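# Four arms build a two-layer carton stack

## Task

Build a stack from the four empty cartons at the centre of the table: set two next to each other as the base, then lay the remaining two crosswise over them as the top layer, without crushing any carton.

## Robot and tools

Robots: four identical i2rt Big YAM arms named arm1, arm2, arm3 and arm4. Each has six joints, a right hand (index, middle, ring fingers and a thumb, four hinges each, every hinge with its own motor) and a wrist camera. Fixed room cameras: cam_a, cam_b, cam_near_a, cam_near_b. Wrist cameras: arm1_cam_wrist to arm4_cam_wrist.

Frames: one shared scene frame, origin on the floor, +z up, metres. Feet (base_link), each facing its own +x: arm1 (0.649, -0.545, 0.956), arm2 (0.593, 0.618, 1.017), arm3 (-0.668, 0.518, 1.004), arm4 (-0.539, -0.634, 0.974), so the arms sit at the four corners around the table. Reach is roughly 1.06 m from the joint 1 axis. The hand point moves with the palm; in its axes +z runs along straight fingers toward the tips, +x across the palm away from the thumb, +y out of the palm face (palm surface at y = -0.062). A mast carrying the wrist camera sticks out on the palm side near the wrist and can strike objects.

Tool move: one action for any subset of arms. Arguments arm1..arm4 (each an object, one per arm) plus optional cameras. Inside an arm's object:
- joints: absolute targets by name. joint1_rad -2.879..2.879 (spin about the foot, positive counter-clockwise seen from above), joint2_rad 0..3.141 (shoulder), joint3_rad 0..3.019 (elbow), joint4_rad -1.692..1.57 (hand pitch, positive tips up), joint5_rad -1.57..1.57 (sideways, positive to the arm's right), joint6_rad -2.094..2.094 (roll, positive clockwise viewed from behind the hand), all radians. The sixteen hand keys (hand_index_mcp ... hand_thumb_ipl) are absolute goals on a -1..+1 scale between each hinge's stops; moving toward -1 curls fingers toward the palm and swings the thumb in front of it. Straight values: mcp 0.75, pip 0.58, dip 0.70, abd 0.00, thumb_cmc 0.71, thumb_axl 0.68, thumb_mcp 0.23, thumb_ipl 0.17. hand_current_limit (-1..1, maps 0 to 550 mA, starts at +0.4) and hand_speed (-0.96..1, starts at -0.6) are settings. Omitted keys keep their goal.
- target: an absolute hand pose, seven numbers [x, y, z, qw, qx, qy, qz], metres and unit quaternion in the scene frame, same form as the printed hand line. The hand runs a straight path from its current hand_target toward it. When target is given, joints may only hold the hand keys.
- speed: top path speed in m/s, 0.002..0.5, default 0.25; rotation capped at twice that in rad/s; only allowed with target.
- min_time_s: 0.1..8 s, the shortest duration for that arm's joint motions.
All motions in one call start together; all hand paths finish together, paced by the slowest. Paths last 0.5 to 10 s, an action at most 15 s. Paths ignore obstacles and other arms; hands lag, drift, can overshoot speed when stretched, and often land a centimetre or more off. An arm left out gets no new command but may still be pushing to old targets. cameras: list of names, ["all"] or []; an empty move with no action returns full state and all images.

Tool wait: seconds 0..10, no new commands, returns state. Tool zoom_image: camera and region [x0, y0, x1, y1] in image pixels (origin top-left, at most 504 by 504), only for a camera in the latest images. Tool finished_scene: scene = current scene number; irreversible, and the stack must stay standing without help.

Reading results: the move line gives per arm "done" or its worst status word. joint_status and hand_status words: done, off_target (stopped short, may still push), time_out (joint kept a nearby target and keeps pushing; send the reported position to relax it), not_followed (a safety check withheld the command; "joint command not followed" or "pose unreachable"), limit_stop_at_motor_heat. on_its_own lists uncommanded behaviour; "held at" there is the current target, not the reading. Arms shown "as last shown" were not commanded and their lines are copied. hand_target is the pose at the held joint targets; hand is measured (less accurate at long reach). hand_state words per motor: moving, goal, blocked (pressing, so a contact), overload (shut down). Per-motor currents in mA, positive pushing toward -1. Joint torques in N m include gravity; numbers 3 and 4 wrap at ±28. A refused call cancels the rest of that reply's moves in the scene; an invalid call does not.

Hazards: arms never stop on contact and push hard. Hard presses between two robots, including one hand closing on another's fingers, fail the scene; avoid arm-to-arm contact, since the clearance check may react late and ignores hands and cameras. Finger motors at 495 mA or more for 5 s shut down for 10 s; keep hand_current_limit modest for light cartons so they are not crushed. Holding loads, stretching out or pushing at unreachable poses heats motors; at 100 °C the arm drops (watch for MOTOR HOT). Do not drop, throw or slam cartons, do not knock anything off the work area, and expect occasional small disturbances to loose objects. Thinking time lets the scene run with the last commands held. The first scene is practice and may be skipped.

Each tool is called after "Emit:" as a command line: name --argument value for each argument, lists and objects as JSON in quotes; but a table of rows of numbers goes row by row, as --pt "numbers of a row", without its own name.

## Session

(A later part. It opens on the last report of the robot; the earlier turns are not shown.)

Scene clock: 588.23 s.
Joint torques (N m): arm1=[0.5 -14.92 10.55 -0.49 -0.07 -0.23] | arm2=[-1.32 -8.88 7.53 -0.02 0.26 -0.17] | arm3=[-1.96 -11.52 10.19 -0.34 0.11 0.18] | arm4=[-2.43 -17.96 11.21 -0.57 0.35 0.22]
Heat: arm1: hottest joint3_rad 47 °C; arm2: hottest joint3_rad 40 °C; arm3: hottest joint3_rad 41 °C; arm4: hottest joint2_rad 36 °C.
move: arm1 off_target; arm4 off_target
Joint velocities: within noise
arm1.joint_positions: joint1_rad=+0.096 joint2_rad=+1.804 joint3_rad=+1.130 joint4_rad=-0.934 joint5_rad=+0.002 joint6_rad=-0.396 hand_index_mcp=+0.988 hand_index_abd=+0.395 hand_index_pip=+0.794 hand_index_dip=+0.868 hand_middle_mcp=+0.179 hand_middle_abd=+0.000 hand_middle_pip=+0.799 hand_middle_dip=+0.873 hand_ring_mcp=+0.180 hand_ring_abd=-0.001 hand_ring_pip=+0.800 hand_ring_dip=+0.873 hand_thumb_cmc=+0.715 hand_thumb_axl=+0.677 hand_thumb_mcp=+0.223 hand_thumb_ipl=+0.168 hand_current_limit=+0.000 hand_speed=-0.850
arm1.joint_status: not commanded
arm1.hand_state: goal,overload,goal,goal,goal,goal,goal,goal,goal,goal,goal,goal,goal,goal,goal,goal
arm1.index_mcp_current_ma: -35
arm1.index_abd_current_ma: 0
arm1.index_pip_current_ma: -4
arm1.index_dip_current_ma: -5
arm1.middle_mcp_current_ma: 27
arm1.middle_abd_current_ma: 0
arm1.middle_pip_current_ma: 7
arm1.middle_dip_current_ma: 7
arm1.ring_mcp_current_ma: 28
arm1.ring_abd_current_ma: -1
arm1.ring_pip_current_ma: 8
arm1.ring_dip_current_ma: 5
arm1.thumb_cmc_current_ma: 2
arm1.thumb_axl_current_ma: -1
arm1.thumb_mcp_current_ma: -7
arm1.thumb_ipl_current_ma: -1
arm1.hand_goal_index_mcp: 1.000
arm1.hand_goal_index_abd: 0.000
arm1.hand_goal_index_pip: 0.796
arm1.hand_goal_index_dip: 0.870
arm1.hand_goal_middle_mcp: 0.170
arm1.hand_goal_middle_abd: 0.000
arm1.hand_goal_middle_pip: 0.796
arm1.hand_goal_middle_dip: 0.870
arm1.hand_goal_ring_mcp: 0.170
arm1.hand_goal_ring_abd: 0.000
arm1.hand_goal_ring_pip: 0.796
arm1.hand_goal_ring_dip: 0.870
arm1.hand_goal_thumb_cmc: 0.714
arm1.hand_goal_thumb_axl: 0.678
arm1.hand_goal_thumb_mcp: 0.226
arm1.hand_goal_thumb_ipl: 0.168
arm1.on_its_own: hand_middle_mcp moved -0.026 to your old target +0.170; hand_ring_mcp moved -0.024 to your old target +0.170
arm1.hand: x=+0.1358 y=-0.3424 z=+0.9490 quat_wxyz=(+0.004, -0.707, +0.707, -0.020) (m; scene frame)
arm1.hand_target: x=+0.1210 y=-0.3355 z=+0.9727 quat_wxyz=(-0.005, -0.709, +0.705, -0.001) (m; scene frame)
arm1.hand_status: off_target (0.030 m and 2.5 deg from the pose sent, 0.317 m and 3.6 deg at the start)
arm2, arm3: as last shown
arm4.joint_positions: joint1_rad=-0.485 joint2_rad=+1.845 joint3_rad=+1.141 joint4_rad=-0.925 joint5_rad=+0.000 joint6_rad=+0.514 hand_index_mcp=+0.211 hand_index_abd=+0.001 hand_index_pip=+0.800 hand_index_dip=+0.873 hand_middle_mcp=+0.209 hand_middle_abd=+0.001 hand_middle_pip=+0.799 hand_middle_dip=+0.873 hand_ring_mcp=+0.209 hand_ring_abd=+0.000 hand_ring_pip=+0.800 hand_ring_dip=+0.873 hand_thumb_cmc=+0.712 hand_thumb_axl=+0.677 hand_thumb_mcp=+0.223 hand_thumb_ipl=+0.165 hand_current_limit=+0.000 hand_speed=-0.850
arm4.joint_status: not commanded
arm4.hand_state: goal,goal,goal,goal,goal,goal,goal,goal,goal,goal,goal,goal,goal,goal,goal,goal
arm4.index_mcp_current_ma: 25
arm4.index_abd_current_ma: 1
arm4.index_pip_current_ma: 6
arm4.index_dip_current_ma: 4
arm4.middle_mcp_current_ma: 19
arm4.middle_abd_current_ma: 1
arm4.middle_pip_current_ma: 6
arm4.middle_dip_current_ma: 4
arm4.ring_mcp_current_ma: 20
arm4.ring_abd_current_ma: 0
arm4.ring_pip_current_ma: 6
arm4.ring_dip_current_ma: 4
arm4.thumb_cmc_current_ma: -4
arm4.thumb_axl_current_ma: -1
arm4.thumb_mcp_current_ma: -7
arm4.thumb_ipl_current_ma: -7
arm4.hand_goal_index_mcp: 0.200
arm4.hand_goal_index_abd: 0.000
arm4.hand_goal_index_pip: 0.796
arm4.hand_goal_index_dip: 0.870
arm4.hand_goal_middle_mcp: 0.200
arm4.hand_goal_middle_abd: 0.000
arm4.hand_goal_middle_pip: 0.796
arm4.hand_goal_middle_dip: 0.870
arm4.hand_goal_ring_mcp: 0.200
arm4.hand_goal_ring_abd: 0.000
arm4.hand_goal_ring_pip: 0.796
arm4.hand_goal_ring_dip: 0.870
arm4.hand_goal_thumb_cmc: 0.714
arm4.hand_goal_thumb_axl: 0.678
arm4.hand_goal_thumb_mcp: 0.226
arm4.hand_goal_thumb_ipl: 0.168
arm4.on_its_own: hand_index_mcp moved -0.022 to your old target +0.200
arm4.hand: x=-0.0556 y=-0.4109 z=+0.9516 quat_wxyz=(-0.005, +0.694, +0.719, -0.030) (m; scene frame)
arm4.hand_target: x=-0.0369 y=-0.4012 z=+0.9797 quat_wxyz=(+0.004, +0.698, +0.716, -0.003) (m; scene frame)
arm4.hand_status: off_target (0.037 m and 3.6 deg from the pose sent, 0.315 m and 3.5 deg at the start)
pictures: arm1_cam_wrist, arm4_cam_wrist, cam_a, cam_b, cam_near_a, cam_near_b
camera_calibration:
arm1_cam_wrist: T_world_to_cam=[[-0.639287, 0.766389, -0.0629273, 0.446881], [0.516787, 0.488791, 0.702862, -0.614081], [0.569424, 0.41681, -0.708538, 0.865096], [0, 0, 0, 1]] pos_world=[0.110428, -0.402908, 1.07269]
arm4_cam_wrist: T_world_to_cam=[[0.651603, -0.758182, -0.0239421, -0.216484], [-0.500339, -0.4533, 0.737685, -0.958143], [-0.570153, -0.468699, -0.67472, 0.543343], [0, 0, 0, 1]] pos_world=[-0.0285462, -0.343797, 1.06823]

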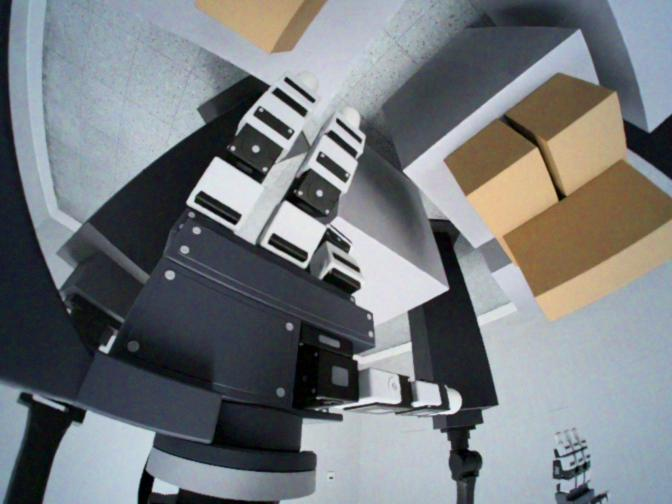

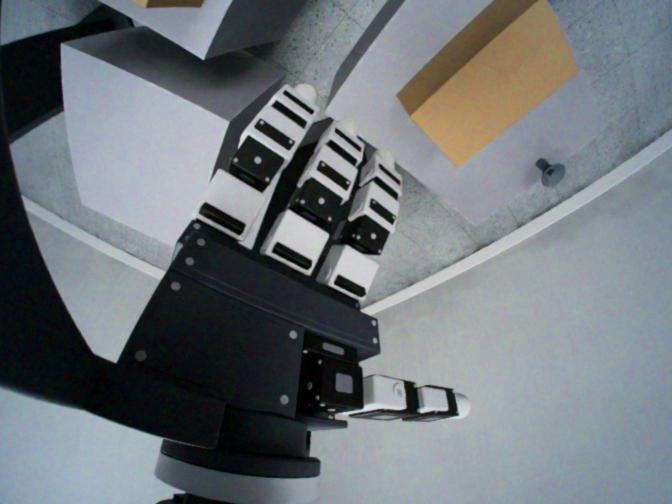

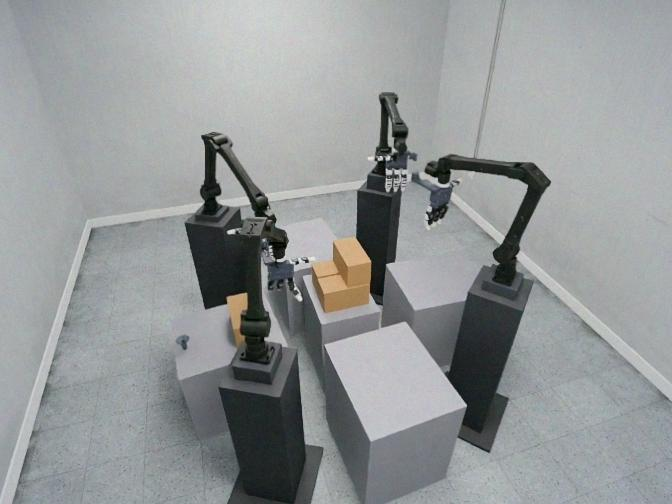

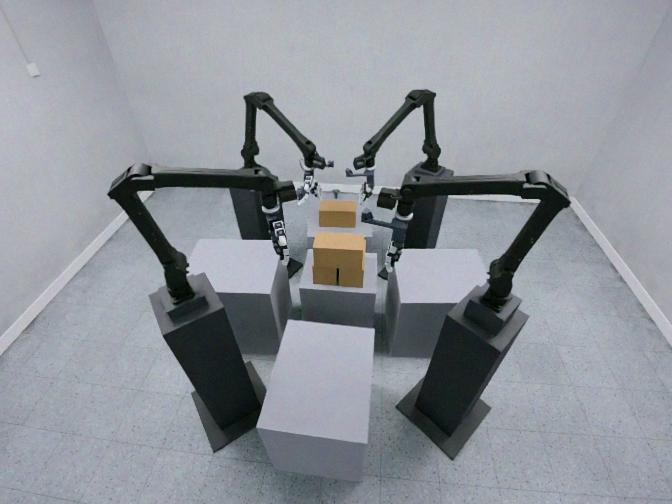

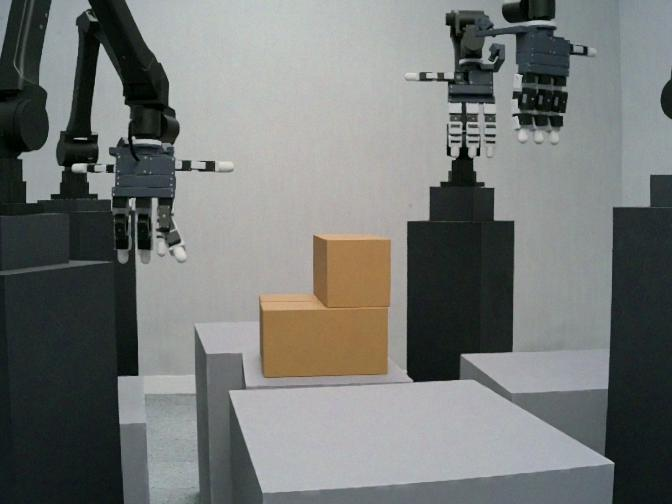

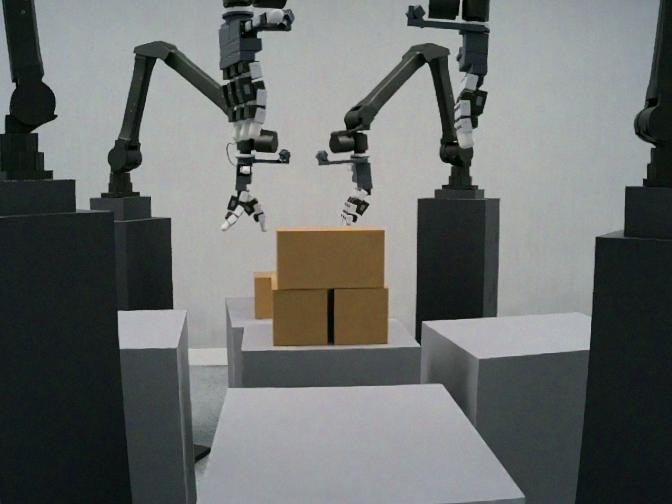

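Emit:
move --arm1 '{"target": [0.185, -0.514, 0.83, 0, 0.7202, -0.6937, 0], "speed": 0.2, "joints": {"hand_middle_mcp": 0.589, "hand_ring_mcp": 0.589, "hand_speed": -0.6}}' --arm4 '{"target": [-0.025, -0.588, 0.83, 0, 0.6937, 0.7202, 0], "speed": 0.2, "joints": {"hand_index_mcp": 0.589, "hand_middle_mcp": 0.589, "hand_ring_mcp": 0.589, "hand_speed": -0.6}}'

Emit:
move --arm1 '{"target": [0.163, -0.514, 0.726, 0, 0.7202, -0.6937, 0], "speed": 0.12, "joints": {"hand_speed": -0.85}}' --arm4 '{"target": [0.002, -0.588, 0.728, 0, 0.6937, 0.7202, 0], "speed": 0.12, "joints": {"hand_speed": -0.85}}' --cameras '["arm1_cam_wrist", "arm4_cam_wrist"]'

Scene clock: 604.77 s.
Joint torques (N m): arm1=[1.08 -11.52 4.7 0.62 0.15 0] | arm2=[-1.32 -8.94 7.51 -0.01 0.25 -0.17] | arm3=[-1.96 -11.58 10.21 -0.34 0.11 0.18] | arm4=[-1.9 -14.92 4.15 0.66 0.01 -0.04]
Heat: arm1: hottest joint3_rad 48 °C; arm2: hottest joint3_rad 40 °C; arm3: hottest joint3_rad 41 °C; arm4: hottest joint3_rad 37 °C.
move: arm1 done; arm4 done
Joint velocities: within noise
arm1.joint_positions: joint1_rad=+0.464 joint2_rad=+1.904 joint3_rad=+0.787 joint4_rad=-0.477 joint5_rad=+0.014 joint6_rad=-0.086 hand_index_mcp=+0.990 hand_index_abd=+0.395 hand_index_pip=+0.794 hand_index_dip=+0.868 hand_middle_mcp=+0.589 hand_middle_abd=+0.000 hand_middle_pip=+0.798 hand_middle_dip=+0.873 hand_ring_mcp=+0.589 hand_ring_abd=-0.001 hand_ring_pip=+0.798 hand_ring_dip=+0.872 hand_thumb_cmc=+0.715 hand_thumb_axl=+0.677 hand_thumb_mcp=+0.223 hand_thumb_ipl=+0.168 hand_current_limit=+0.000 hand_speed=-0.600
arm1.joint_status: all done
arm1.hand_state: goal,overload,goal,goal,goal,goal,goal,goal,goal,goal,goal,goal,goal,goal,goal,goal
arm1.index_mcp_current_ma: -30
arm1.index_abd_current_ma: 0
arm1.index_pip_current_ma: -4
arm1.index_dip_current_ma: -5
arm1.middle_mcp_current_ma: -3
arm1.middle_abd_current_ma: 0
arm1.middle_pip_current_ma: 3
arm1.middle_dip_current_ma: 6
arm1.ring_mcp_current_ma: -3
arm1.ring_abd_current_ma: -1
arm1.ring_pip_current_ma: 4
arm1.ring_dip_current_ma: 5
arm1.thumb_cmc_current_ma: 2
arm1.thumb_axl_current_ma: -1
arm1.thumb_mcp_current_ma: -8
arm1.thumb_ipl_current_ma: -1
arm1.hand_goal_index_mcp: 1.000
arm1.hand_goal_index_abd: 0.000
arm1.hand_goal_index_pip: 0.796
arm1.hand_goal_index_dip: 0.870
arm1.hand_goal_middle_mcp: 0.590
arm1.hand_goal_middle_abd: 0.000
arm1.hand_goal_middle_pip: 0.796
arm1.hand_goal_middle_dip: 0.870
arm1.hand_goal_ring_mcp: 0.590
arm1.hand_goal_ring_abd: 0.000
arm1.hand_goal_ring_pip: 0.796
arm1.hand_goal_ring_dip: 0.870
arm1.hand_goal_thumb_cmc: 0.714
arm1.hand_goal_thumb_axl: 0.678
arm1.hand_goal_thumb_mcp: 0.226
arm1.hand_goal_thumb_ipl: 0.168
arm1.hand: x=+0.1915 y=-0.5154 z=+0.8301 quat_wxyz=(+0.009, -0.727, +0.686, -0.007) (m; scene frame)
arm1.hand_target: x=+0.1857 y=-0.5133 z=+0.8311 quat_wxyz=(+0.003, -0.723, +0.690, +0.001) (m; scene frame)
arm1.hand_status: done (0.007 m and 1.7 deg from the pose sent, 0.215 m and 3.2 deg at the start)
arm2, arm3: as last shown
arm4.joint_positions: joint1_rad=-0.886 joint2_rad=+2.023 joint3_rad=+0.963 joint4_rad=-0.517 joint5_rad=-0.011 joint6_rad=+0.137 hand_index_mcp=+0.588 hand_index_abd=+0.001 hand_index_pip=+0.798 hand_index_dip=+0.872 hand_middle_mcp=+0.588 hand_middle_abd=+0.001 hand_middle_pip=+0.798 hand_middle_dip=+0.873 hand_ring_mcp=+0.588 hand_ring_abd=+0.000 hand_ring_pip=+0.798 hand_ring_dip=+0.873 hand_thumb_cmc=+0.712 hand_thumb_axl=+0.677 hand_thumb_mcp=+0.223 hand_thumb_ipl=+0.165 hand_current_limit=+0.000 hand_speed=-0.600
arm4.joint_status: all done
arm4.hand_state: goal,goal,goal,goal,goal,goal,goal,goal,goal,goal,goal,goal,goal,goal,goal,goal
arm4.index_mcp_current_ma: -3
arm4.index_abd_current_ma: 1
arm4.index_pip_current_ma: 3
arm4.index_dip_current_ma: 4
arm4.middle_mcp_current_ma: -3
arm4.middle_abd_current_ma: 1
arm4.middle_pip_current_ma: 3
arm4.middle_dip_current_ma: 4
arm4.ring_mcp_current_ma: -3
arm4.ring_abd_current_ma: 0
arm4.ring_pip_current_ma: 3
arm4.ring_dip_current_ma: 4
arm4.thumb_cmc_current_ma: -3
arm4.thumb_axl_current_ma: -1
arm4.thumb_mcp_current_ma: -7
arm4.thumb_ipl_current_ma: -7
arm4.hand_goal_index_mcp: 0.590
arm4.hand_goal_index_abd: 0.000
arm4.hand_goal_index_pip: 0.796
arm4.hand_goal_index_dip: 0.870
arm4.hand_goal_middle_mcp: 0.590
arm4.hand_goal_middle_abd: 0.000
arm4.hand_goal_middle_pip: 0.796
arm4.hand_goal_middle_dip: 0.870
arm4.hand_goal_ring_mcp: 0.590
arm4.hand_goal_ring_abd: 0.000
arm4.hand_goal_ring_pip: 0.796
arm4.hand_goal_ring_dip: 0.870
arm4.hand_goal_thumb_cmc: 0.714
arm4.hand_goal_thumb_axl: 0.678
arm4.hand_goal_thumb_mcp: 0.226
arm4.hand_goal_thumb_ipl: 0.168
arm4.hand: x=-0.0253 y=-0.5908 z=+0.8339 quat_wxyz=(-0.004, +0.703, +0.712, -0.001) (m; scene frame)
arm4.hand_target: x=-0.0251 y=-0.5866 z=+0.8317 quat_wxyz=(-0.003, +0.697, +0.717, +0.003) (m; scene frame)
arm4.hand_status: done (0.005 m and 1.5 deg from the pose sent, 0.217 m and 3.5 deg at the start)
pictures: none

Scene clock: 606.20 s.
Joint torques (N m): arm1=[0.85 -12.81 3.64 0.69 -0.04 0] | arm2=[-1.49 -8.82 7.49 -0.02 0.25 -0.16] | arm3=[-1.96 -11.58 10.19 -0.34 0.11 0.18] | arm4=[-2.67 -16.62 5.09 0.5 0.26 -0.04]
Heat: arm1: hottest joint3_rad 48 °C; arm2: hottest joint3_rad 40 °C; arm3: hottest joint3_rad 41 °C; arm4: hottest joint3_rad 37 °C.
move: arm1 off_target; arm4 off_target
Joint velocities: within noise
arm1.joint_positions: joint1_rad=+0.464 joint2_rad=+2.226 joint3_rad=+0.888 joint4_rad=-0.261 joint5_rad=+0.014 joint6_rad=-0.079 hand_index_mcp=+0.990 hand_index_abd=+0.395 hand_index_pip=+0.794 hand_index_dip=+0.868 hand_middle_mcp=+0.589 hand_middle_abd=+0.000 hand_middle_pip=+0.798 hand_middle_dip=+0.873 hand_ring_mcp=+0.589 hand_ring_abd=-0.001 hand_ring_pip=+0.798 hand_ring_dip=+0.872 hand_thumb_cmc=+0.715 hand_thumb_axl=+0.677 hand_thumb_mcp=+0.223 hand_thumb_ipl=+0.168 hand_current_limit=+0.000 hand_speed=-0.850
arm1.joint_status: all done
arm1.hand_state: goal,overload,goal,goal,goal,goal,goal,goal,goal,goal,goal,goal,goal,goal,goal,goal
arm1.index_mcp_current_ma: -30
arm1.index_abd_current_ma: 0
arm1.index_pip_current_ma: -4
arm1.index_dip_current_ma: -5
arm1.middle_mcp_current_ma: -3
arm1.middle_abd_current_ma: 0
arm1.middle_pip_current_ma: 3
arm1.middle_dip_current_ma: 6
arm1.ring_mcp_current_ma: -3
arm1.ring_abd_current_ma: -1
arm1.ring_pip_current_ma: 4
arm1.ring_dip_current_ma: 5
arm1.thumb_cmc_current_ma: 2
arm1.thumb_axl_current_ma: -1
arm1.thumb_mcp_current_ma: -8
arm1.thumb_ipl_current_ma: -1
arm1.hand_goal_index_mcp: 1.000
arm1.hand_goal_index_abd: 0.000
arm1.hand_goal_index_pip: 0.796
arm1.hand_goal_index_dip: 0.870
arm1.hand_goal_middle_mcp: 0.590
arm1.hand_goal_middle_abd: 0.000
arm1.hand_goal_middle_pip: 0.796
arm1.hand_goal_middle_dip: 0.870
arm1.hand_goal_ring_mcp: 0.590
arm1.hand_goal_ring_abd: 0.000
arm1.hand_goal_ring_pip: 0.796
arm1.hand_goal_ring_dip: 0.870
arm1.hand_goal_thumb_cmc: 0.714
arm1.hand_goal_thumb_axl: 0.678
arm1.hand_goal_thumb_mcp: 0.226
arm1.hand_goal_thumb_ipl: 0.168
arm1.hand: x=+0.1753 y=-0.5154 z=+0.7246 quat_wxyz=(+0.010, -0.725, +0.689, -0.009) (m; scene frame)
arm1.hand_target: x=+0.1643 y=-0.5138 z=+0.7261 quat_wxyz=(+0.000, -0.721, +0.693, +0.000) (m; scene frame)
arm1.hand_status: off_target (0.012 m and 1.7 deg from the pose sent, 0.108 m and 1.7 deg at the start)
arm2, arm3: as last shown
arm4.joint_positions: joint1_rad=-0.886 joint2_rad=+2.316 joint3_rad=+1.072 joint4_rad=-0.360 joint5_rad=-0.010 joint6_rad=+0.120 hand_index_mcp=+0.588 hand_index_abd=+0.001 hand_index_pip=+0.798 hand_index_dip=+0.872 hand_middle_mcp=+0.588 hand_middle_abd=+0.001 hand_middle_pip=+0.798 hand_middle_dip=+0.873 hand_ring_mcp=+0.588 hand_ring_abd=+0.000 hand_ring_pip=+0.798 hand_ring_dip=+0.873 hand_thumb_cmc=+0.712 hand_thumb_axl=+0.677 hand_thumb_mcp=+0.223 hand_thumb_ipl=+0.165 hand_current_limit=+0.000 hand_speed=-0.850
arm4.joint_status: all done
arm4.hand_state: goal,goal,goal,goal,goal,goal,goal,goal,goal,goal,goal,goal,goal,goal,goal,goal
arm4.index_mcp_current_ma: -3
arm4.index_abd_current_ma: 1
arm4.index_pip_current_ma: 3
arm4.index_dip_current_ma: 4
arm4.middle_mcp_current_ma: -3
arm4.middle_abd_current_ma: 1
arm4.middle_pip_current_ma: 3
arm4.middle_dip_current_ma: 4
arm4.ring_mcp_current_ma: -3
arm4.ring_abd_current_ma: 0
arm4.ring_pip_current_ma: 3
arm4.ring_dip_current_ma: 4
arm4.thumb_cmc_current_ma: -3
arm4.thumb_axl_current_ma: -1
arm4.thumb_mcp_current_ma: -7
arm4.thumb_ipl_current_ma: -7
arm4.hand_goal_index_mcp: 0.590
arm4.hand_goal_index_abd: 0.000
arm4.hand_goal_index_pip: 0.796
arm4.hand_goal_index_dip: 0.870
arm4.hand_goal_middle_mcp: 0.590
arm4.hand_goal_middle_abd: 0.000
arm4.hand_goal_middle_pip: 0.796
arm4.hand_goal_middle_dip: 0.870
arm4.hand_goal_ring_mcp: 0.590
arm4.hand_goal_ring_abd: 0.000
arm4.hand_goal_ring_pip: 0.796
arm4.hand_goal_ring_dip: 0.870
arm4.hand_goal_thumb_cmc: 0.714
arm4.hand_goal_thumb_axl: 0.678
arm4.hand_goal_thumb_mcp: 0.226
arm4.hand_goal_thumb_ipl: 0.168
arm4.hand: x=-0.0157 y=-0.5888 z=+0.7246 quat_wxyz=(-0.012, +0.697, +0.717, -0.012) (m; scene frame)
arm4.hand_target: x=+0.0002 y=-0.5881 z=+0.7280 quat_wxyz=(+0.000, +0.694, +0.720, +0.000) (m; scene frame)
arm4.hand_status: off_target (0.018 m and 2.0 deg from the pose sent, 0.109 m and 1.5 deg at the start)
pictures: arm1_cam_wrist, arm4_cam_wrist
camera_calibration:
arm1_cam_wrist: T_world_to_cam=[[-0.677978, 0.734006, -0.0397688, 0.563912], [0.496728, 0.497349, 0.711271, -0.390363], [0.541856, 0.462471, -0.701792, 0.779154], [0, 0, 0, 1]] pos_world=[0.154035, -0.580104, 0.846884]
arm4_cam_wrist: T_world_to_cam=[[0.646884, -0.761521, -0.040339, -0.37307], [-0.514514, -0.474882, 0.713977, -0.847146], [-0.562864, -0.441105, -0.699006, 0.36349], [0, 0, 0, 1]] pos_world=[0.0100604, -0.526057, 0.843876]

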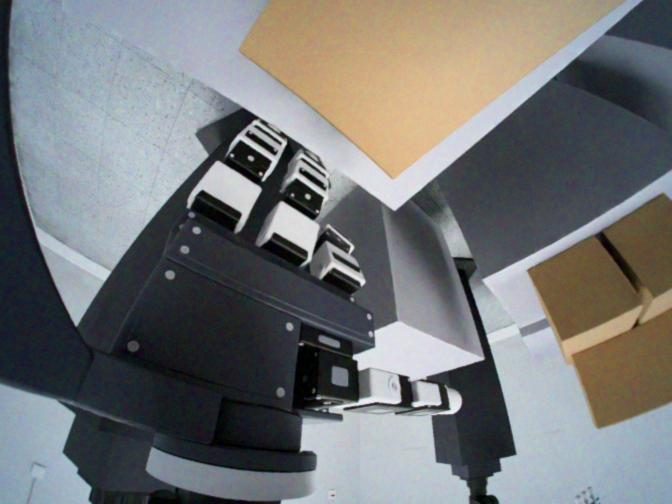

